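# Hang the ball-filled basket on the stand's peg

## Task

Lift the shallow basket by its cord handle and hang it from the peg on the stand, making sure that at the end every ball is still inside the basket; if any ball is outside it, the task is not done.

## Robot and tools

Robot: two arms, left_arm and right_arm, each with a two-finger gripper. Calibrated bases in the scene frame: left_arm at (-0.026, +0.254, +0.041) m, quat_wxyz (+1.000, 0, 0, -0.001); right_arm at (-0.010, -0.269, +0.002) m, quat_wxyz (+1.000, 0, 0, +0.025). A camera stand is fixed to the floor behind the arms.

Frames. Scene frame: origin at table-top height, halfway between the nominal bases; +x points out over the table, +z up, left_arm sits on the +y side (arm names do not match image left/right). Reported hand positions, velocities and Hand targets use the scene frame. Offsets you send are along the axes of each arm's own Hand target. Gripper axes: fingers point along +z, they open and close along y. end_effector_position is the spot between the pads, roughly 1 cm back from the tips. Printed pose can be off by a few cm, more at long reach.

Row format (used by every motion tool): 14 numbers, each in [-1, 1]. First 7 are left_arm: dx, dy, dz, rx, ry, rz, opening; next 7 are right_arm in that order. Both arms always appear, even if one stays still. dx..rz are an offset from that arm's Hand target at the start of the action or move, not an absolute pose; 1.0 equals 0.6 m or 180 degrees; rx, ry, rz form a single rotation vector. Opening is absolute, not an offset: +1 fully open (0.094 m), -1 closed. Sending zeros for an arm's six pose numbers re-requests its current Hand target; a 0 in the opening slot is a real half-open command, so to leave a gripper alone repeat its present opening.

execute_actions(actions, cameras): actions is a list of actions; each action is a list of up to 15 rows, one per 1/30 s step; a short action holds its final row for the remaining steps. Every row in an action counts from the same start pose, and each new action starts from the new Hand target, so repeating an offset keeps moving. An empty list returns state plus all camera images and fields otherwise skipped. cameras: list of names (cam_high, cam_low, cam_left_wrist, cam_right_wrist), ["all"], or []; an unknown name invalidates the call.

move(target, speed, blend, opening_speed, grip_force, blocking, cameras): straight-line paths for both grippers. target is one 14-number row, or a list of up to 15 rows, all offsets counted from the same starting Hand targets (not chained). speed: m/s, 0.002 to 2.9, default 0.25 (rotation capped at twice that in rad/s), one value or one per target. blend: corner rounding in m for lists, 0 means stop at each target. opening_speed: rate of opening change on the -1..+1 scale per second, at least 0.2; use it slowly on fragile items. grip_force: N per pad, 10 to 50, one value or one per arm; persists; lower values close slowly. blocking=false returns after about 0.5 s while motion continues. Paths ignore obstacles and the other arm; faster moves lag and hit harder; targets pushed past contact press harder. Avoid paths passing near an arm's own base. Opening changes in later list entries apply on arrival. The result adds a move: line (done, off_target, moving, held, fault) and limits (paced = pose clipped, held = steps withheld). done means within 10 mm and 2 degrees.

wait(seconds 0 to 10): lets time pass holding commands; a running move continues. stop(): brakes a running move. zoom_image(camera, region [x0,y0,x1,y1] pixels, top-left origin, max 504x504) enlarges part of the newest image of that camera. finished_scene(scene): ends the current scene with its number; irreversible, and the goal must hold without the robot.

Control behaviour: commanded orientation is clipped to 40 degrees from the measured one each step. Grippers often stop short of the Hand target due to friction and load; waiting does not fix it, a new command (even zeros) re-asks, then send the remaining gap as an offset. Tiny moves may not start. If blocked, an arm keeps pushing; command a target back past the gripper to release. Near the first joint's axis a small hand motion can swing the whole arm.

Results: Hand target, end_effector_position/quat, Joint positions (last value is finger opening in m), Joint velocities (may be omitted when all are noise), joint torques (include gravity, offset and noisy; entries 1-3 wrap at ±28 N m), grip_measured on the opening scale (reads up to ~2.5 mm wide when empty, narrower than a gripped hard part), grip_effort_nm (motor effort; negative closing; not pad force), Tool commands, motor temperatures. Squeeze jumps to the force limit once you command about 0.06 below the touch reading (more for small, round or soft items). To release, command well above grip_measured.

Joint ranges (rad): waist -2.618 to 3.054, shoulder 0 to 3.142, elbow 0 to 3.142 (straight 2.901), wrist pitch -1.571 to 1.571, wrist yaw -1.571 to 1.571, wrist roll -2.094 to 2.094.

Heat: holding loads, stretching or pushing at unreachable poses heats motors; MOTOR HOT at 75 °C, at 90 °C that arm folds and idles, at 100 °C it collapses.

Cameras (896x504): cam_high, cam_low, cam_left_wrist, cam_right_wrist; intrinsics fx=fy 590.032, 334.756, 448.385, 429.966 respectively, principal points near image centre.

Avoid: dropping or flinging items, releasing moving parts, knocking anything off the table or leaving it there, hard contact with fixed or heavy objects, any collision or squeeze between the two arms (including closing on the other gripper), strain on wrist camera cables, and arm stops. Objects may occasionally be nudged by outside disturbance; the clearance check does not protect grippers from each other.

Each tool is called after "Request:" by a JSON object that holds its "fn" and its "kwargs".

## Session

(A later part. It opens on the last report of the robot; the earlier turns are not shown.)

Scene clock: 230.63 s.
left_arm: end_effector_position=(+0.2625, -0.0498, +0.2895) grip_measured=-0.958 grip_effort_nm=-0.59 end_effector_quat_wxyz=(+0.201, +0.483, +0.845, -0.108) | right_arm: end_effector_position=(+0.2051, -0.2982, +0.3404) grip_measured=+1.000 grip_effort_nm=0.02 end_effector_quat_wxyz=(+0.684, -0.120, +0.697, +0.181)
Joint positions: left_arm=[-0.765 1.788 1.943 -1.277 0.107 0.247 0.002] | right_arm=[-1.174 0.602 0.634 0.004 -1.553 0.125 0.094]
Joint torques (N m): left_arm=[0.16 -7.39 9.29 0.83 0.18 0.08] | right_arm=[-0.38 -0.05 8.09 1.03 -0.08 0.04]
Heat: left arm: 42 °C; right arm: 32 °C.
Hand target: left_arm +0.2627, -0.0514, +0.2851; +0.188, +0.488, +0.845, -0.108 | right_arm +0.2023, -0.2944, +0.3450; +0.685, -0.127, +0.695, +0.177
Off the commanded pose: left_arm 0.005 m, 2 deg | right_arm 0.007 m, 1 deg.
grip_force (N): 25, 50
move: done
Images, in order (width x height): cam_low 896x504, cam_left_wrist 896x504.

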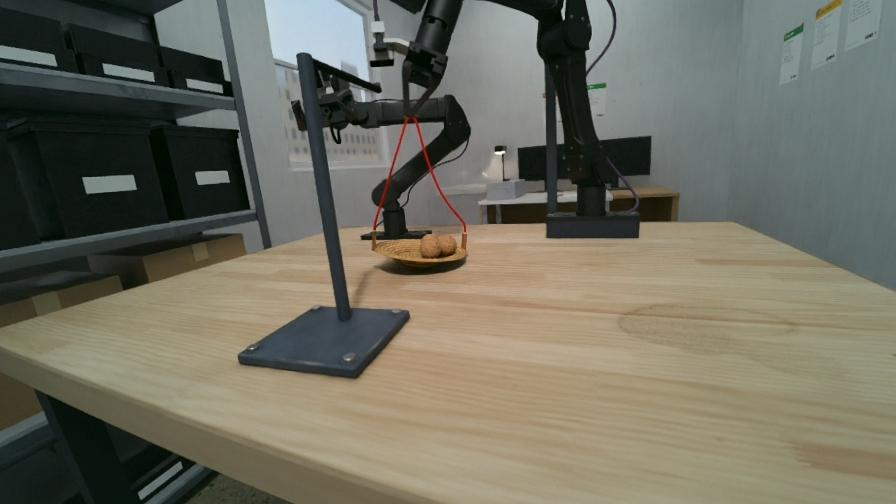

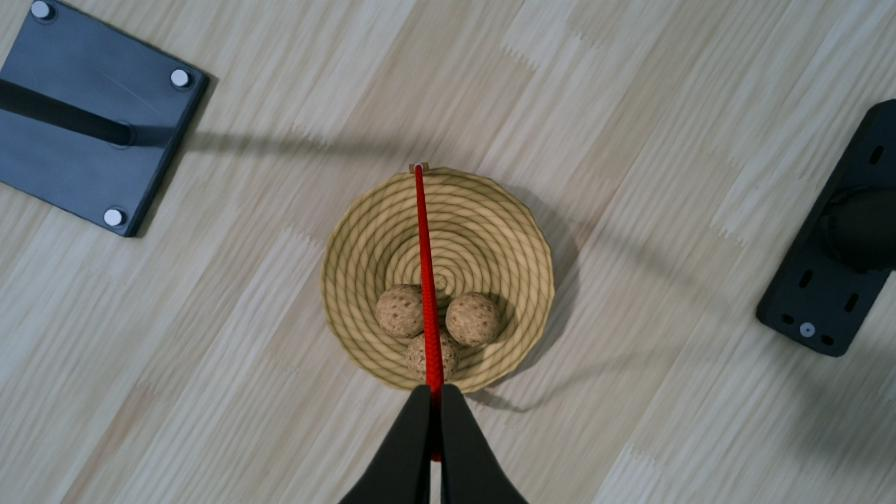

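Request:
{"fn": "move", "kwargs": {"target": [-0.0065,0,-0.0613,0,0,0,-1,0,0,0,0,0,0,1], "speed": 0.025, "cameras": ["cam_low","cam_left_wrist","cam_right_wrist"]}}

Request:
{"fn": "zoom_image", "kwargs": {"camera": "cam_low", "region": [330, 90, 510, 290]}}

Scene clock: 250.33 s.
left_arm: end_effector_position=(+0.2532, -0.0381, +0.3194) grip_measured=-0.958 grip_effort_nm=-0.59 end_effector_quat_wxyz=(+0.190, +0.486, +0.847, -0.103) | right_arm: end_effector_position=(+0.2051, -0.2982, +0.3404) grip_measured=+1.000 grip_effort_nm=0.03 end_effector_quat_wxyz=(+0.684, -0.120, +0.697, +0.181)
Joint positions: left_arm=[-0.76 1.823 2.133 -1.458 0.108 0.256 0.002] | right_arm=[-1.174 0.602 0.634 0.004 -1.553 0.125 0.094]
Joint torques (N m): left_arm=[0.54 -7.64 9.24 0.95 0.22 0.08] | right_arm=[-0.35 -0.03 8.09 1.03 -0.09 0.06]
Heat: left arm: 43 °C; right arm: 32 °C.
Hand target: left_arm +0.2567, -0.0411, +0.3200; +0.188, +0.488, +0.846, -0.108 | right_arm +0.2023, -0.2944, +0.3450; +0.685, -0.127, +0.695, +0.177
Off the commanded pose: left_arm 0.005 m, 1 deg | right_arm 0.007 m, 1 deg.
grip_force (N): 25, 50
move: done
Images, in order (width x height): cam_low 896x504, cam_left_wrist 896x504, cam_right_wrist 896x504.

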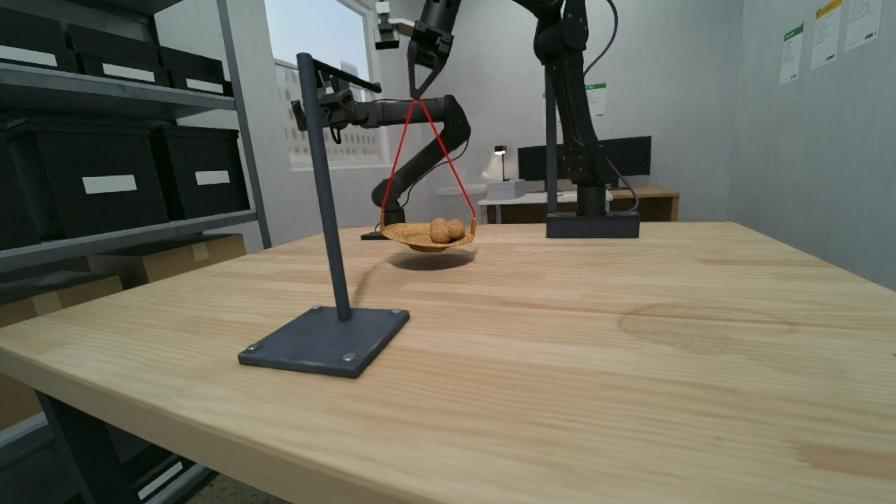

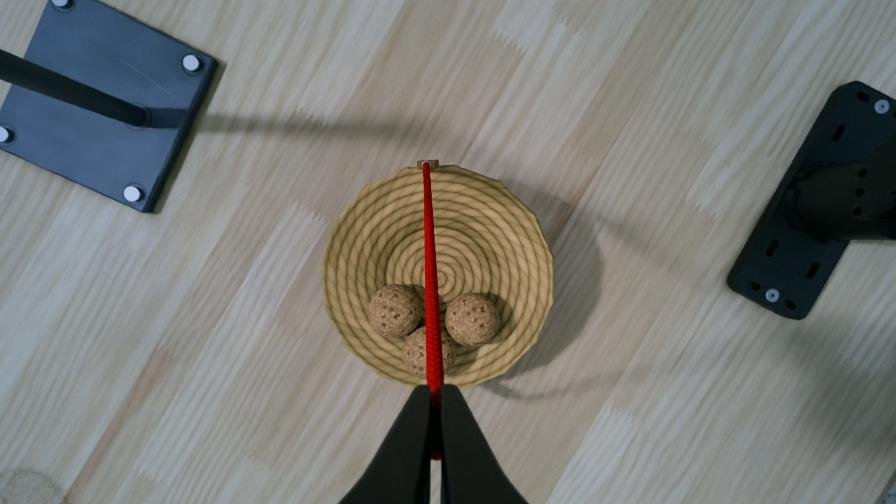

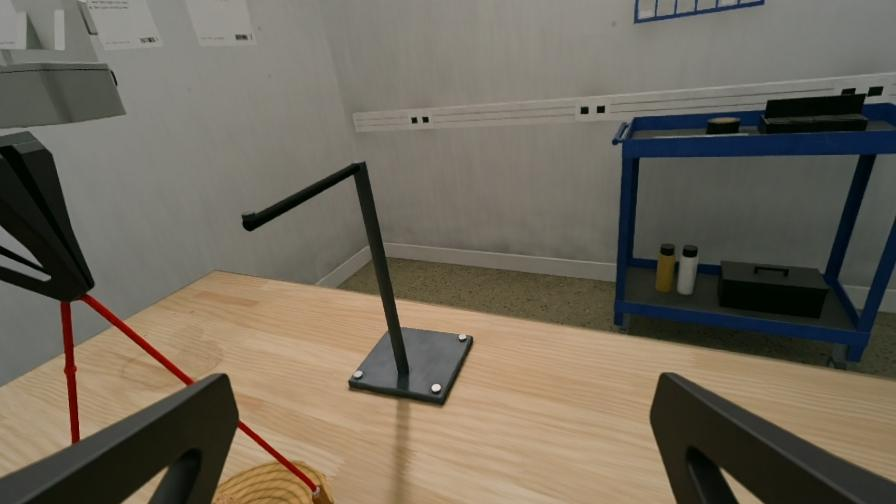

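Scaled by 2.520 from the camera's 896x504 image, which has a finer 1280x720 frame.

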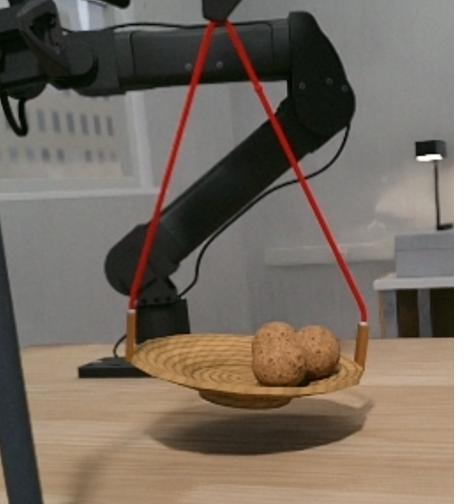

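Request:
{"fn": "move", "kwargs": {"target": [-0.0758,0.0777,-0.0842,0.017,-0.1276,0.0225,-1,0,0,0,0,0,0,1], "speed": 0.045, "cameras": ["all"]}}

Scene clock: 275.77 s.
left_arm: end_effector_position=(+0.3115, -0.0362, +0.3647) grip_measured=-0.958 grip_effort_nm=-0.59 end_effector_quat_wxyz=(+0.313, +0.487, +0.788, -0.210) | right_arm: end_effector_position=(+0.2051, -0.2982, +0.3404) grip_measured=+1.000 grip_effort_nm=0.02 end_effector_quat_wxyz=(+0.684, -0.120, +0.697, +0.181)
Joint positions: left_arm=[-0.552 1.779 2.085 -1.195 0.399 0.411 0.002] | right_arm=[-1.174 0.602 0.634 0.004 -1.553 0.125 0.094]
Joint torques (N m): left_arm=[0.53 -14.12 5.87 1.85 0.46 0.08] | right_arm=[-0.39 -0.06 8.12 1.04 -0.09 0.05]
Motor temperatures (°C): left_arm=[23 34 44 32 26 26 28] | right_arm=[24 25 32 30 23 24 25]
Heat: left arm: 44 °C; right arm: 32 °C.
Hand target: left_arm +0.3069, -0.0350, +0.3851; +0.343, +0.491, +0.770, -0.219 | right_arm +0.2023, -0.2944, +0.3450; +0.685, -0.127, +0.695, +0.177
Off the commanded pose: left_arm 0.021 m, 4 deg | right_arm 0.007 m, 1 deg.
grip_force (N): 25, 50
move: off_target (left_arm)

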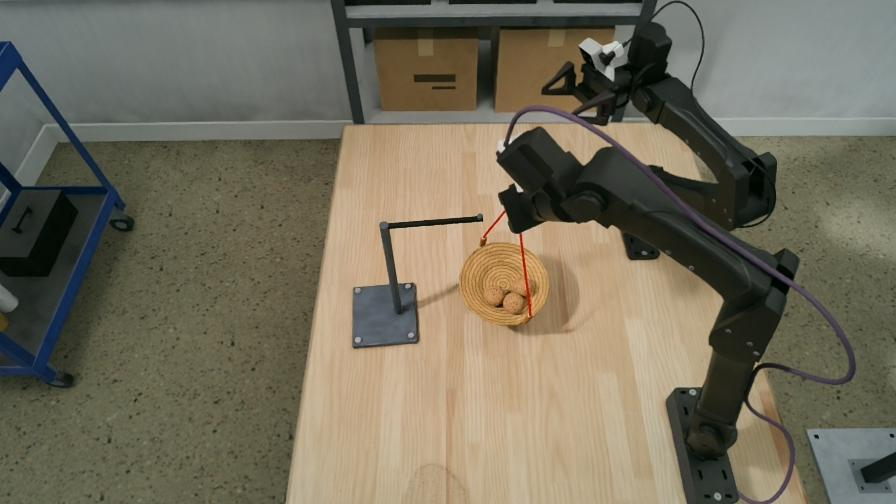

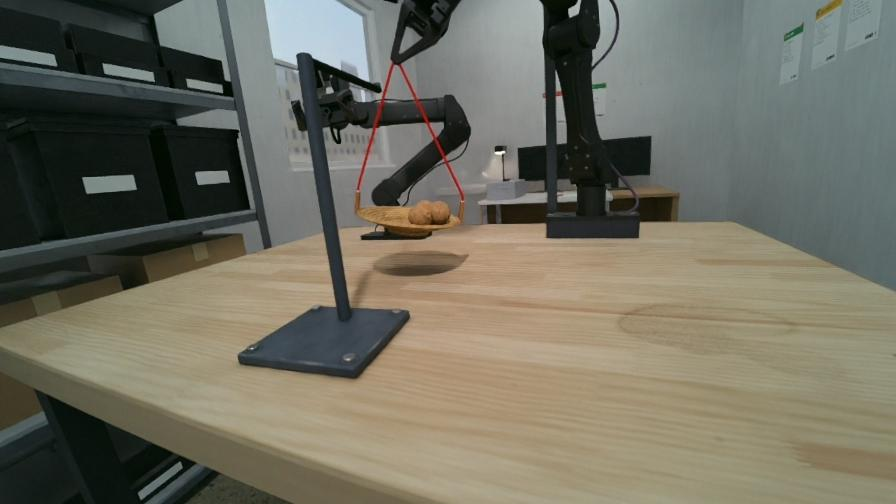

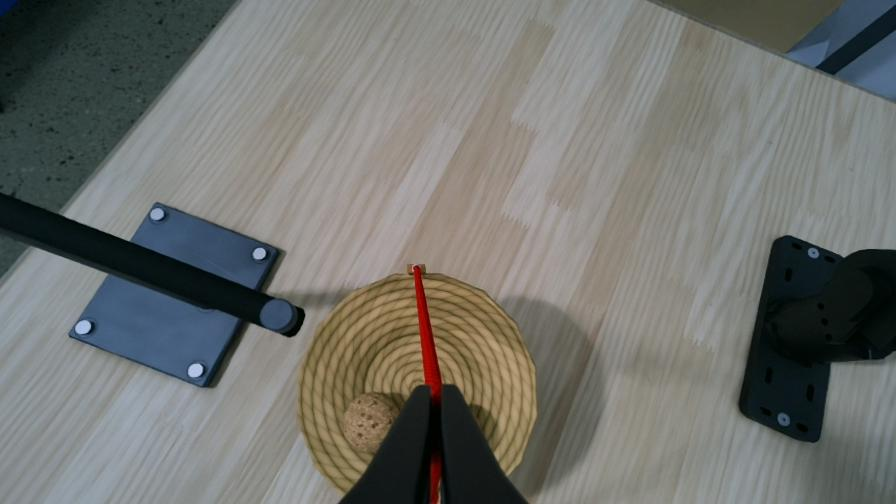

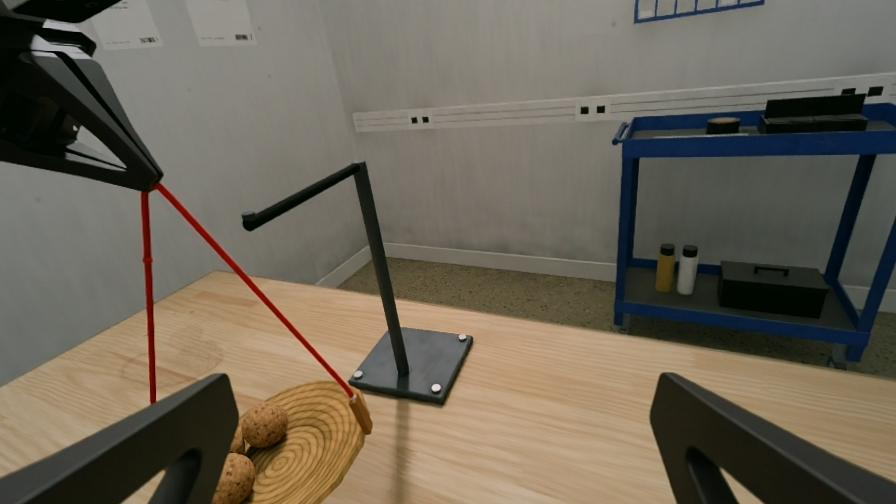

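Request:
{"fn": "zoom_image", "kwargs": {"camera": "cam_low", "region": [330, 40, 510, 290]}}

Request:
{"fn": "execute_actions", "kwargs": {"actions": []}}

Request:
{"fn": "zoom_image", "kwargs": {"camera": "cam_low", "region": [330, 40, 510, 290]}}

Scaled by 2.016 from the camera's 896x504 image, which has a finer 1280x720 frame.

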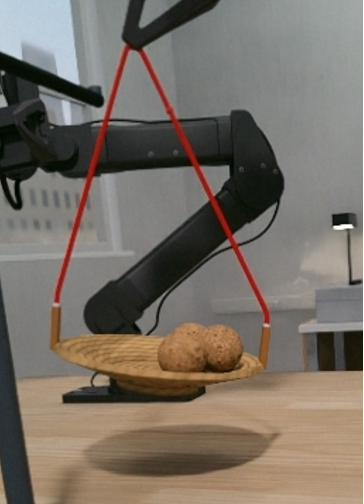

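Scene clock: 280.73 s.
left_arm: end_effector_position=(+0.3114, -0.0364, +0.3649) grip_measured=-0.958 grip_effort_nm=-0.59 end_effector_quat_wxyz=(+0.313, +0.488, +0.787, -0.210) | right_arm: end_effector_position=(+0.2051, -0.2982, +0.3404) grip_measured=+1.000 grip_effort_nm=0.02 end_effector_quat_wxyz=(+0.684, -0.120, +0.697, +0.181)
Joint positions: left_arm=[-0.552 1.779 2.085 -1.194 0.4 0.411 0.002] | right_arm=[-1.174 0.602 0.634 0.004 -1.553 0.125 0.094]
Joint velocities: within noise
Joint torques (N m): left_arm=[0.53 -14.12 5.89 1.85 0.45 0.09] | right_arm=[-0.39 -0.03 8.12 1.04 -0.09 0.03]
Motor temperatures (°C): left_arm=[23 34 43 32 26 26 28] | right_arm=[24 25 32 30 23 24 25]
Heat: left arm: 43 °C; right arm: 32 °C.
Hand target: left_arm +0.3069, -0.0350, +0.3851; +0.343, +0.491, +0.770, -0.219 | right_arm +0.2023, -0.2944, +0.3450; +0.685, -0.127, +0.695, +0.177
Tool commands: left_gripper/opening=-1.0 right_gripper/opening=+1.0
Off the commanded pose: left_arm 0.021 m, 4 deg | right_arm 0.007 m, 1 deg.
grip_force (N): 25, 50

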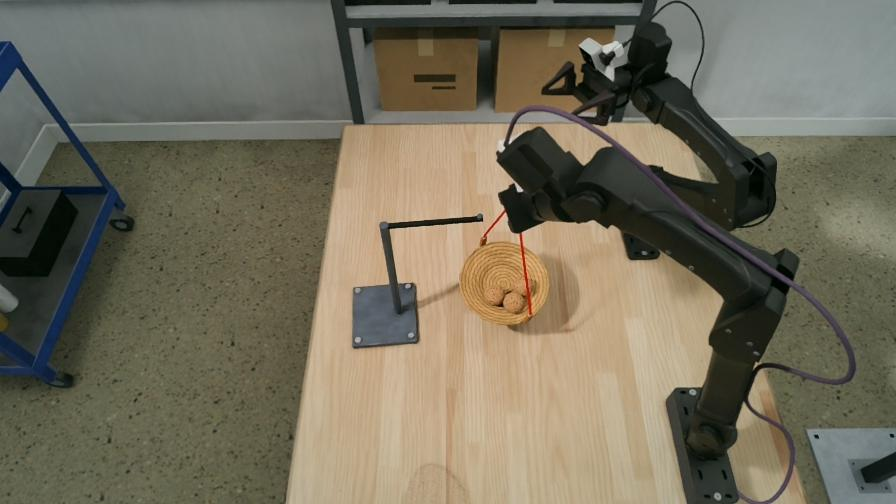

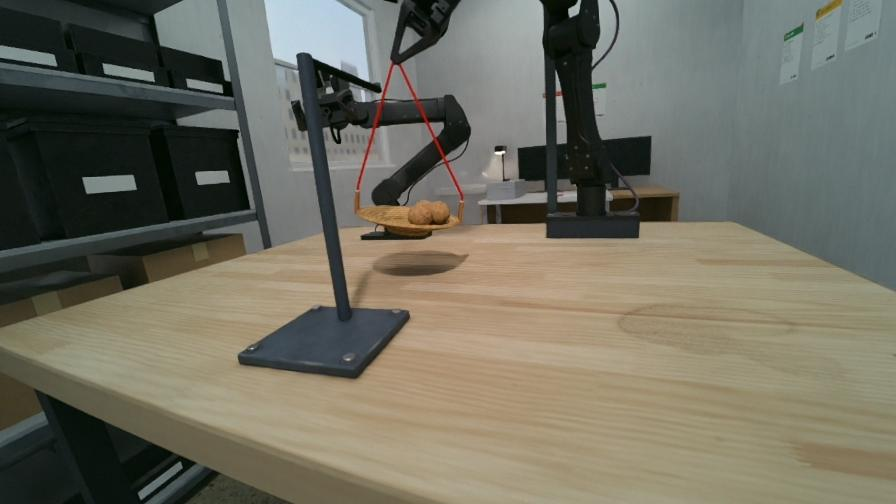

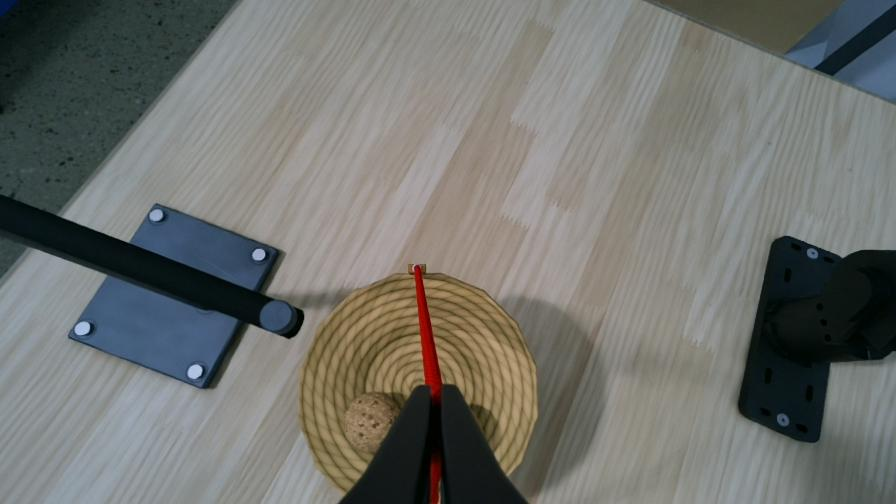

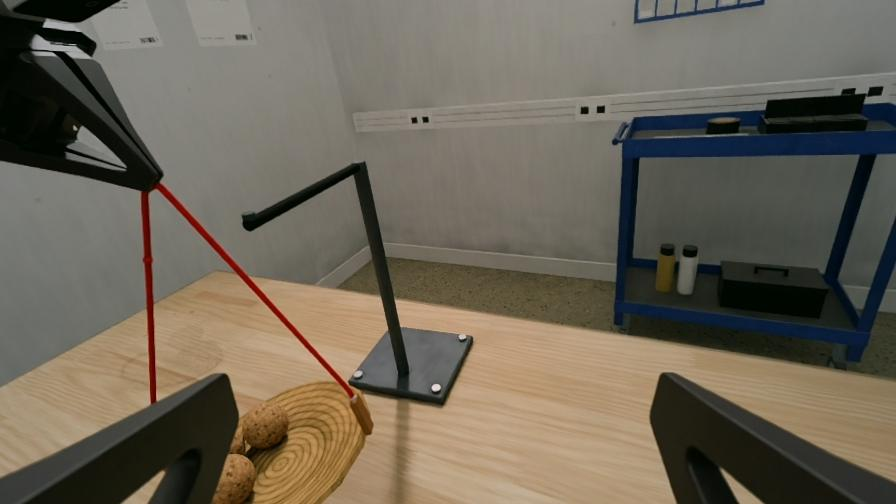

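Scaled by 2.016 from the camera's 896x504 image, which has a finer 1280x720 frame.

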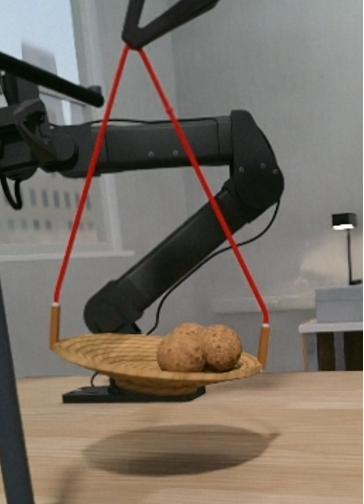

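Request:
{"fn": "move", "kwargs": {"target": [-0.0477,0.1488,0.053,0,0,0,-1,0,0,0,0,0,0,1], "speed": 0.05, "cameras": ["all"]}}

Scene clock: 304.43 s.
left_arm: end_effector_position=(+0.4022, -0.0327, +0.3879) grip_measured=-0.958 grip_effort_nm=-0.59 end_effector_quat_wxyz=(+0.364, +0.479, +0.771, -0.210) | right_arm: end_effector_position=(+0.2051, -0.2982, +0.3404) grip_measured=+1.000 grip_effort_nm=0.02 end_effector_quat_wxyz=(+0.684, -0.120, +0.697, +0.181)
Joint positions: left_arm=[-0.427 2.234 2.836 -1.419 0.481 0.49 0.002] | right_arm=[-1.174 0.602 0.634 0.004 -1.553 0.125 0.094]
Joint torques (N m): left_arm=[0.42 -10.45 8.25 1.55 0.48 0.08] | right_arm=[-0.35 -0.02 8.09 1.03 -0.1 0.04]
Heat: left arm: 41 °C; right arm: 32 °C.
Hand target: left_arm +0.4058, -0.0361, +0.3852; +0.343, +0.491, +0.770, -0.219 | right_arm +0.2023, -0.2944, +0.3450; +0.685, -0.127, +0.695, +0.177
Off the commanded pose: left_arm 0.006 m, 3 deg | right_arm 0.007 m, 1 deg.
elbow stopped short (left arm): the move would have taken joint 3 (elbow) straighter than the controller allows.
grip_force (N): 25, 50
move: off_target (left_arm)

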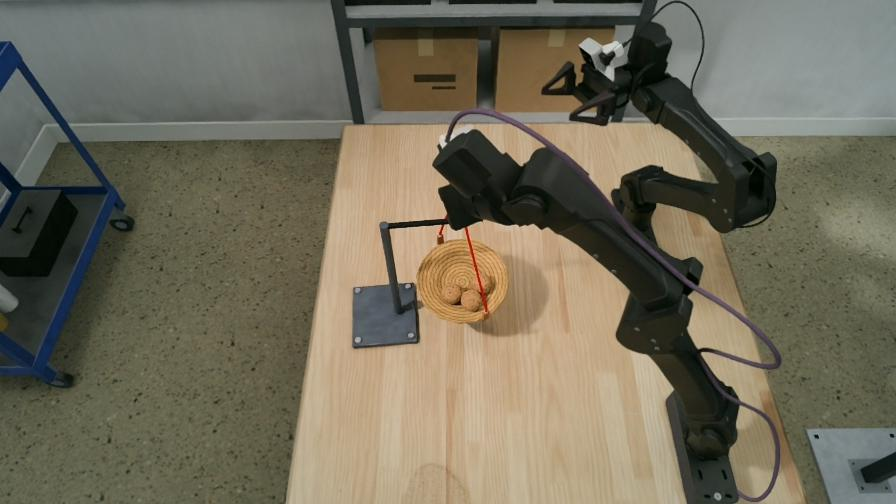

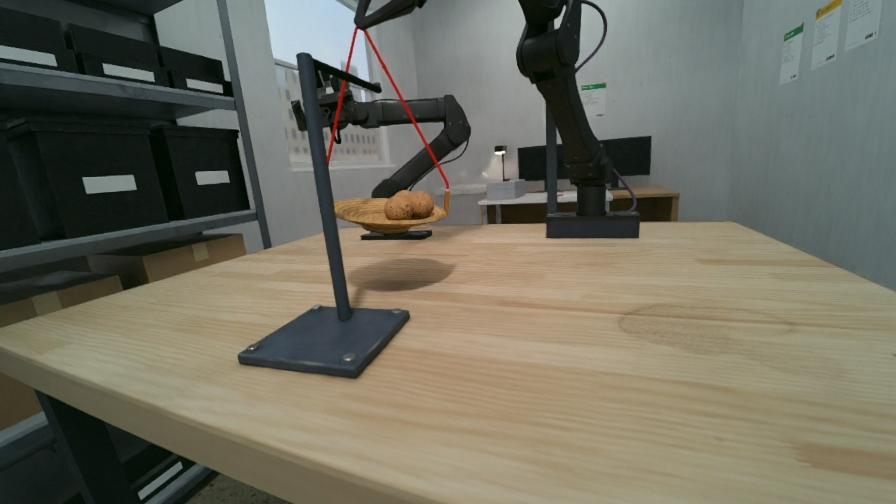

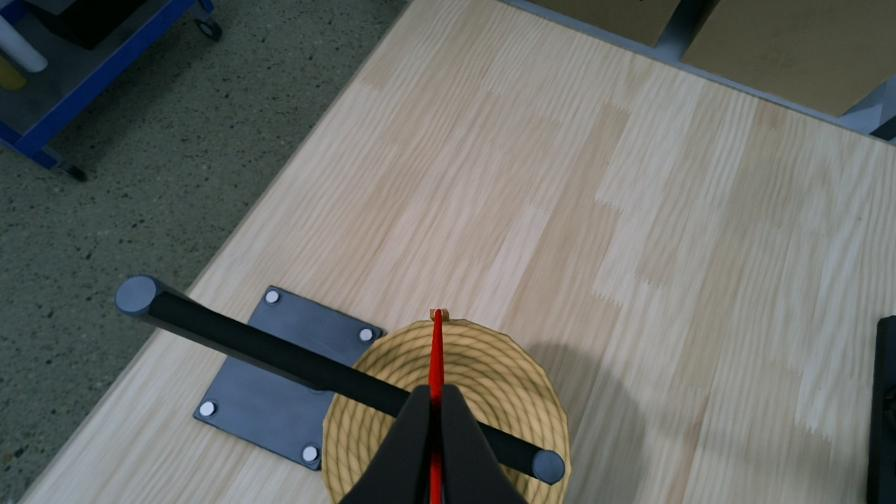

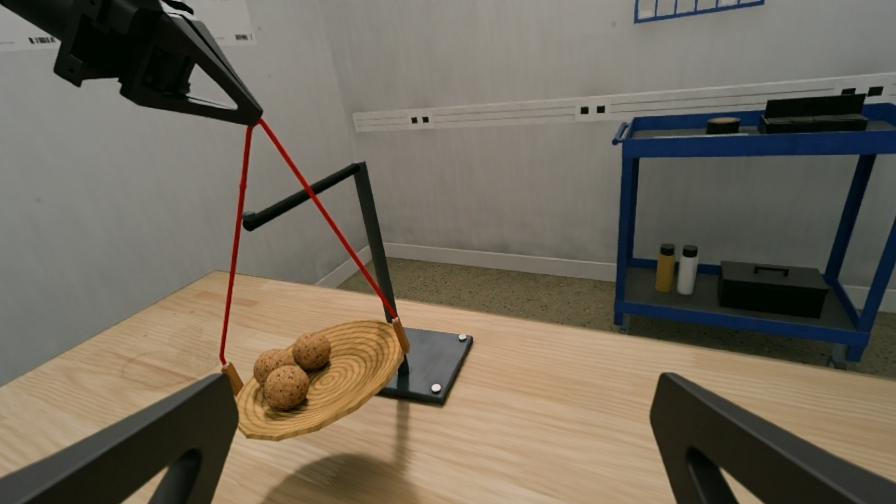

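Request:
{"fn": "move", "kwargs": {"target": [0.0542,0,0.0645,0,0,0,-1,0,0,0,0,0,0,1], "speed": 0.05, "cameras": ["cam_high","cam_low","cam_left_wrist","cam_right_wrist"]}}

Request:
{"fn": "zoom_image", "kwargs": {"camera": "cam_right_wrist", "region": [200, 110, 390, 260]}}

Scene clock: 325.77 s.
left_arm: end_effector_position=(+0.4095, -0.0365, +0.3251) grip_measured=-0.958 grip_effort_nm=-0.59 end_effector_quat_wxyz=(+0.322, +0.484, +0.784, -0.217) | right_arm: end_effector_position=(+0.2051, -0.2982, +0.3404) grip_measured=+1.000 grip_effort_nm=0.02 end_effector_quat_wxyz=(+0.684, -0.120, +0.697, +0.181)
Joint positions: left_arm=[-0.424 2.104 2.36 -1.17 0.492 0.508 0.002] | right_arm=[-1.174 0.602 0.634 0.004 -1.553 0.125 0.094]
Joint torques (N m): left_arm=[-0.61 -15.62 5.12 1.96 0.33 0.06] | right_arm=[-0.4 -0.03 8.09 1.03 -0.09 0.05]
Heat: left arm: 41 °C; right arm: 33 °C.
Hand target: left_arm +0.4088, -0.0423, +0.3353; +0.343, +0.491, +0.770, -0.219 | right_arm +0.2023, -0.2944, +0.3450; +0.685, -0.127, +0.695, +0.177
Off the commanded pose: left_arm 0.012 m, 3 deg | right_arm 0.007 m, 1 deg.
grip_force (N): 25, 50
move: off_target (left_arm)

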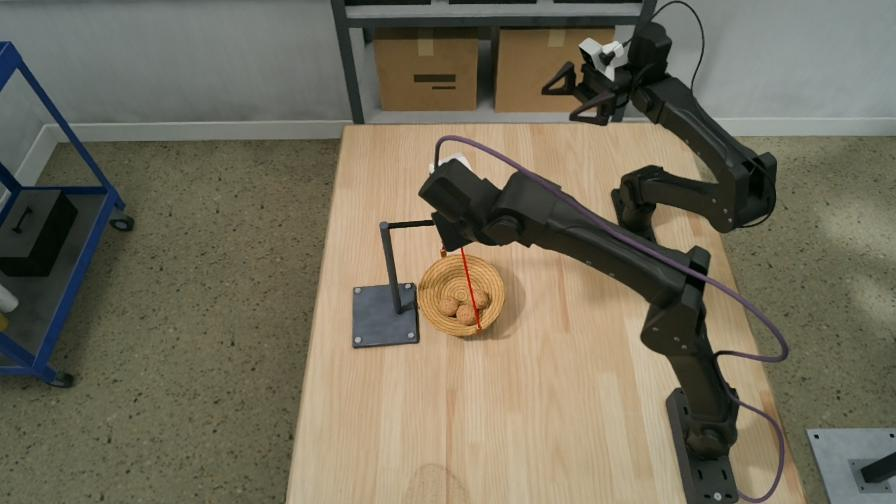

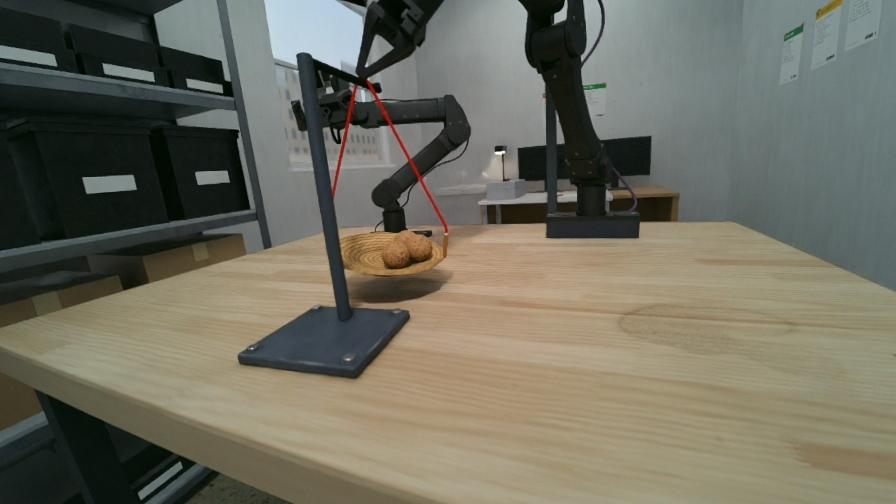

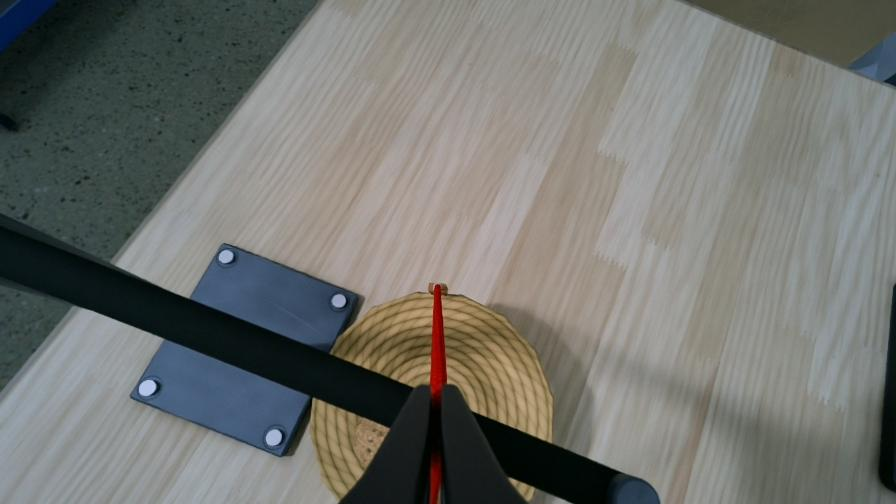

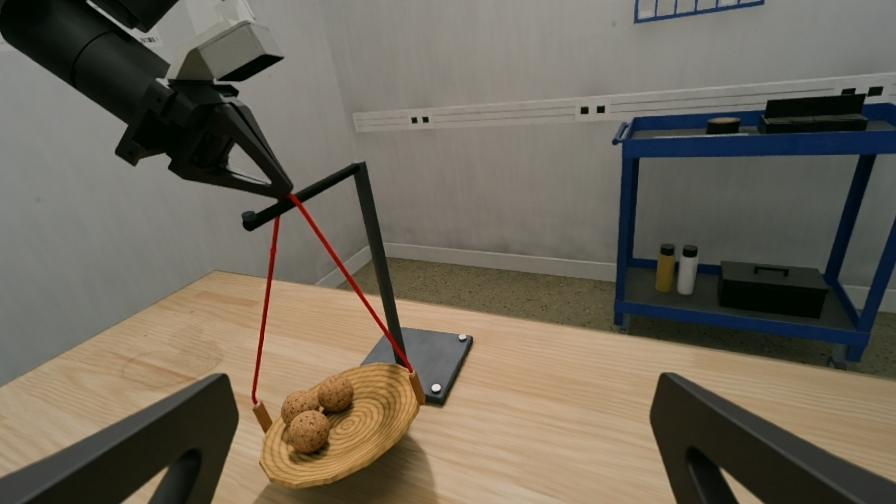

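Scaled by 2.653 from the camera's 896x504 image, which has a finer 1280x720 frame.

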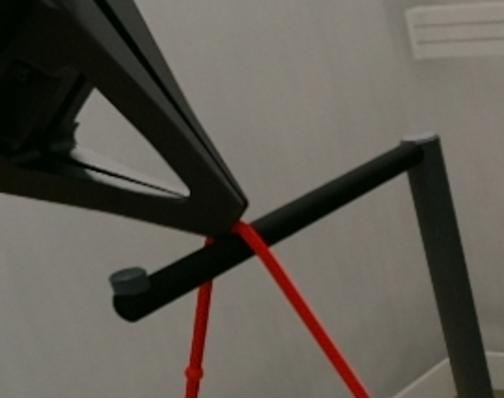

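Request:
{"fn": "move", "kwargs": {"target": [0.0149,0,0.0134,0,0,0,-1,0,0,0,0,0,0,1], "speed": 0.03, "cameras": ["cam_left_wrist","cam_right_wrist"]}}

Request:
{"fn": "zoom_image", "kwargs": {"camera": "cam_right_wrist", "region": [200, 110, 390, 260]}}

Scene clock: 333.23 s.
left_arm: end_effector_position=(+0.4092, -0.0365, +0.3244) grip_measured=-0.958 grip_effort_nm=-0.59 end_effector_quat_wxyz=(+0.336, +0.485, +0.778, -0.216) | right_arm: end_effector_position=(+0.2051, -0.2982, +0.3404) grip_measured=+1.000 grip_effort_nm=0.02 end_effector_quat_wxyz=(+0.684, -0.120, +0.697, +0.181)
Joint positions: left_arm=[-0.424 2.054 2.258 -1.087 0.493 0.508 0.002] | right_arm=[-1.174 0.602 0.634 0.004 -1.553 0.125 0.094]
Joint torques (N m): left_arm=[-0.62 -13.72 4.81 1.92 0.32 0.05] | right_arm=[-0.4 -0.03 8.1 1.03 -0.08 0.05]
Heat: left arm: 40 °C; right arm: 33 °C.
Hand target: left_arm +0.4089, -0.0424, +0.3231; +0.343, +0.491, +0.770, -0.219 | right_arm +0.2023, -0.2944, +0.3450; +0.685, -0.127, +0.695, +0.177
Off the commanded pose: left_arm 0.006 m, 1 deg | right_arm 0.007 m, 1 deg.
grip_force (N): 25, 50
move: done
Images, in order (width x height): cam_left_wrist 896x504, cam_right_wrist 896x504.

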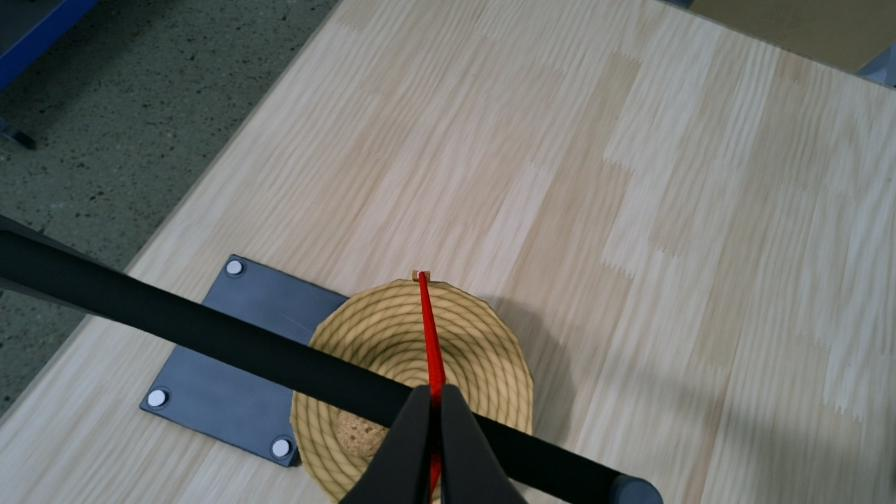

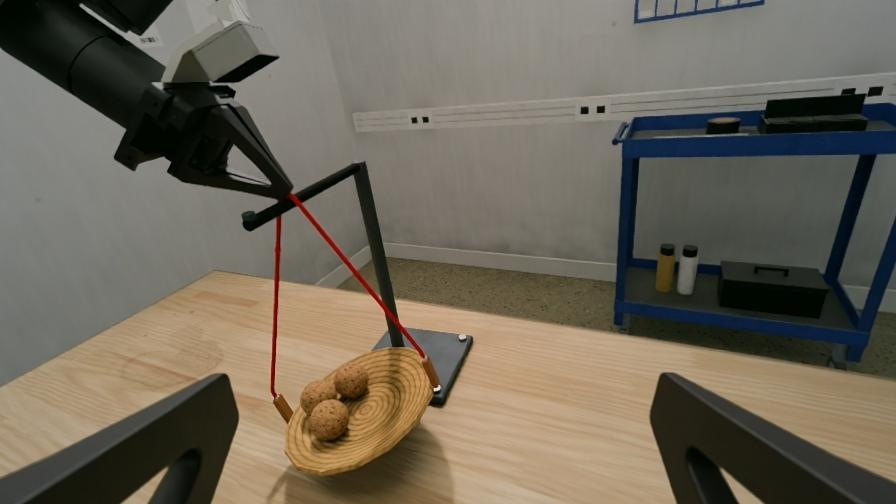

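Scaled by 2.653 from the camera's 896x504 image, which has a finer 1280x720 frame.

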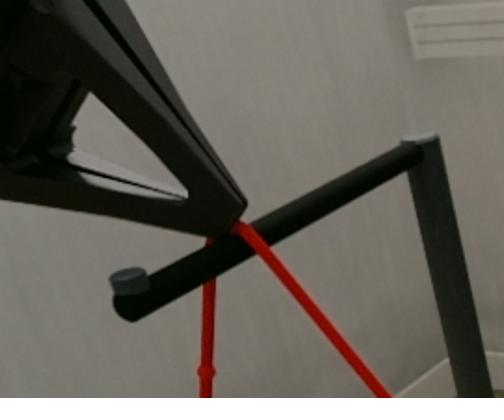

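Request:
{"fn": "move", "kwargs": {"target": [0,0,0,0,0,0,-0.55,0,0,0,0,0,0,1], "opening_speed": 0.25, "cameras": ["cam_low","cam_left_wrist","cam_right_wrist"]}}

Request:
{"fn": "zoom_image", "kwargs": {"camera": "cam_right_wrist", "region": [200, 110, 390, 260]}}

Scene clock: 343.90 s.
left_arm: end_effector_position=(+0.4130, -0.0406, +0.3263) grip_measured=-0.553 grip_effort_nm=0.12 end_effector_quat_wxyz=(+0.347, +0.487, +0.772, -0.217) | right_arm: end_effector_position=(+0.2051, -0.2982, +0.3404) grip_measured=+1.000 grip_effort_nm=0.02 end_effector_quat_wxyz=(+0.684, -0.120, +0.697, +0.181)
Joint positions: left_arm=[-0.427 2.054 2.249 -1.052 0.496 0.508 0.021] | right_arm=[-1.174 0.602 0.634 0.004 -1.553 0.125 0.094]
Joint torques (N m): left_arm=[-0.39 -13.93 5.39 1.55 0.28 0.05] | right_arm=[-0.38 -0.05 8.09 1.03 -0.09 0.04]
Heat: left arm: 40 °C; right arm: 33 °C.
Hand target: left_arm +0.4088, -0.0424, +0.3231; +0.343, +0.491, +0.770, -0.219 | right_arm +0.2023, -0.2944, +0.3450; +0.685, -0.127, +0.695, +0.177
Off the commanded pose: left_arm 0.006 m, 1 deg | right_arm 0.007 m, 1 deg.
grip_force (N): 25, 50
move: done
Images, in order (width x height): cam_low 896x504, cam_left_wrist 896x504, cam_right_wrist 896x504.

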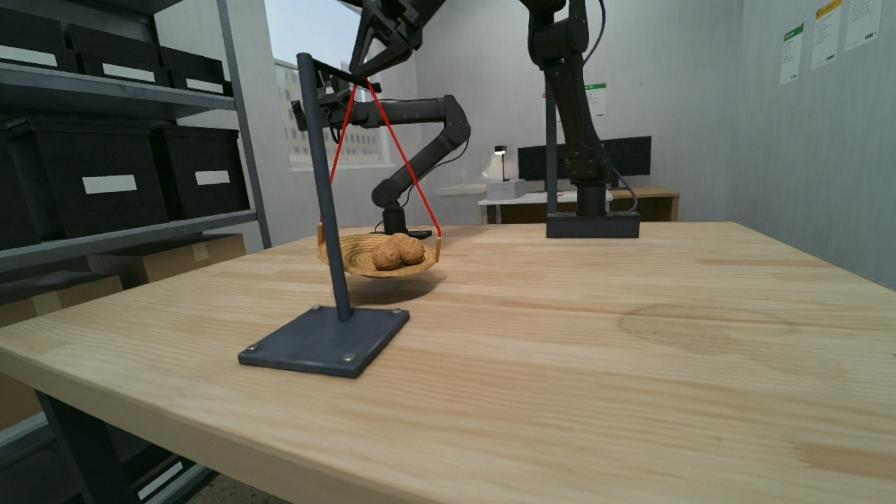

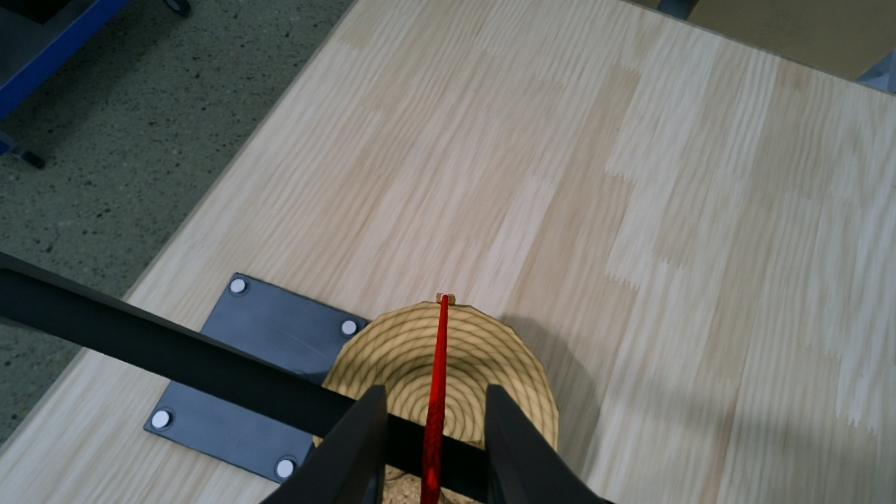

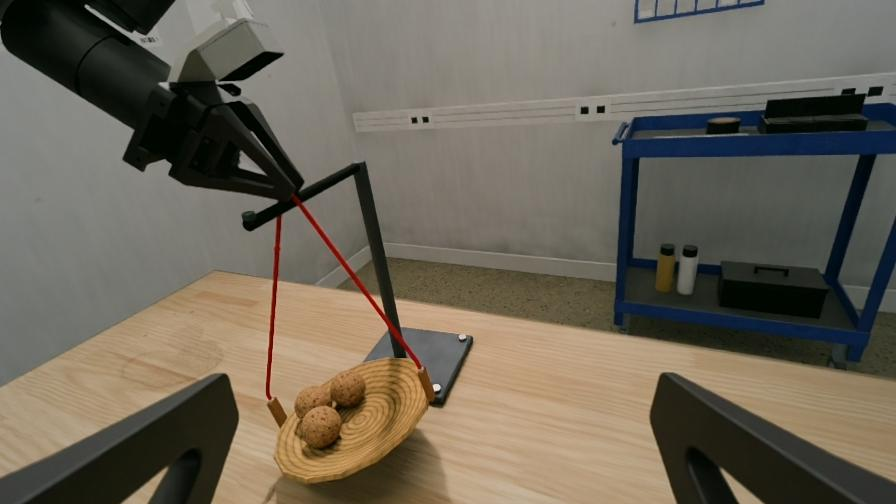

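Scaled by 2.653 from the camera's 896x504 image, which has a finer 1280x720 frame.

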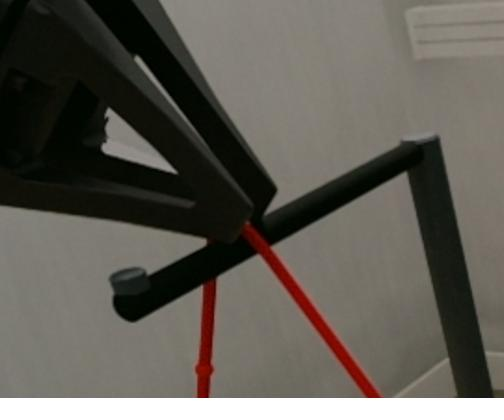

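Request:
{"fn": "move", "kwargs": {"target": [[-0.0372,0,-0.0334,0,0,0,-0.5,0,0,0,0,0,0,1],[-0.0372,0,-0.2334,0,0,0,-0.5,0,0,0,0,0,0,1]], "speed": [0.04,0.08], "blend": [0.01,0], "opening_speed": 0.3, "cameras": ["cam_low","cam_left_wrist","cam_right_wrist"]}}

Scene clock: 358.13 s.
left_arm: end_effector_position=(+0.3845, +0.0352, +0.4279) grip_measured=-0.503 grip_effort_nm=0.12 end_effector_quat_wxyz=(+0.388, +0.472, +0.763, -0.212) | right_arm: end_effector_position=(+0.2051, -0.2982, +0.3404) grip_measured=+1.000 grip_effort_nm=0.03 end_effector_quat_wxyz=(+0.684, -0.120, +0.697, +0.181)
Joint positions: left_arm=[-0.271 2.112 2.814 -1.526 0.592 0.597 0.023] | right_arm=[-1.174 0.602 0.634 0.004 -1.553 0.125 0.094]
Joint torques (N m): left_arm=[0.31 -14.61 3.55 1.16 0.41 0.09] | right_arm=[-0.38 -0.02 8.09 1.04 -0.09 0.04]
Heat: left arm: 40 °C; right arm: 33 °C.
Hand target: left_arm +0.3711, +0.0384, +0.4334; +0.343, +0.491, +0.770, -0.219 | right_arm +0.2023, -0.2944, +0.3450; +0.685, -0.127, +0.695, +0.177
Off the commanded pose: left_arm 0.015 m, 6 deg | right_arm 0.007 m, 1 deg.
joint sent to its limit (left arm) — joint 4 (wrist pitch), lower limit. The joint targets are off in orientation, not in position.
grip_force (N): 25, 50
move: off_target (left_arm)
Images, in order (width x height): cam_low 896x504, cam_left_wrist 896x504, cam_right_wrist 896x504.

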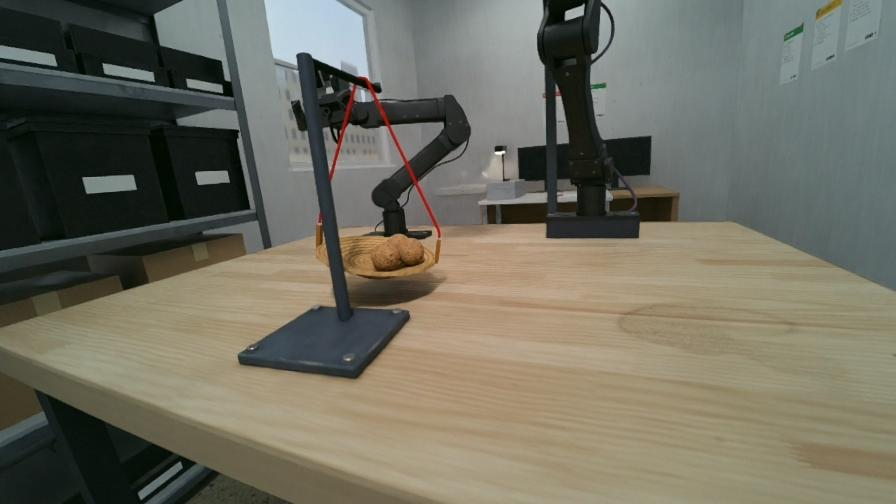

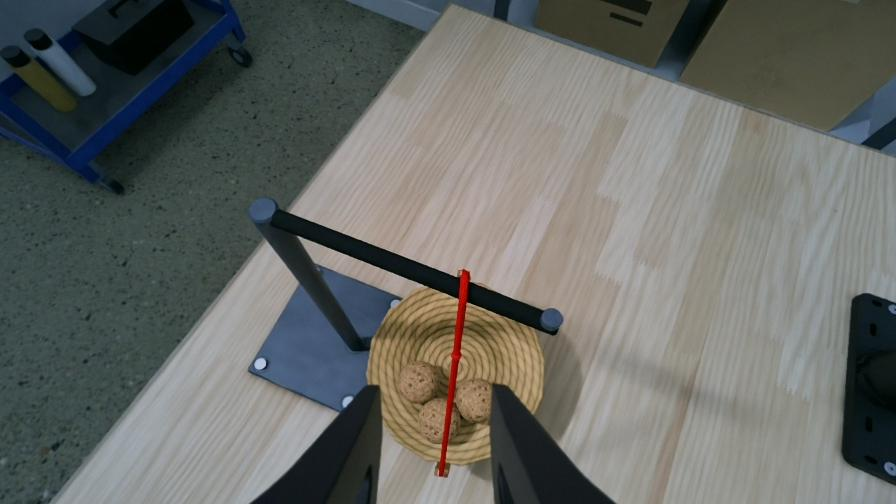

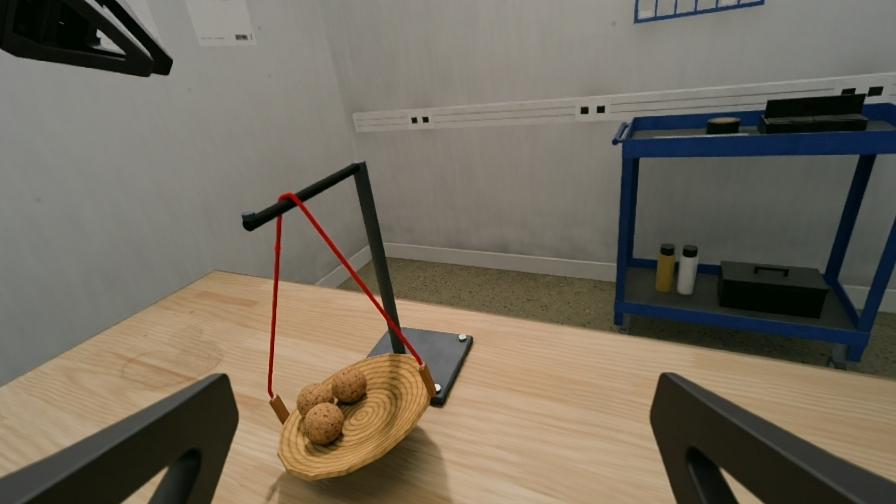

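Request:
{"fn": "finished_scene", "kwargs": {"scene": 3}}

The scene is finished: the task was done.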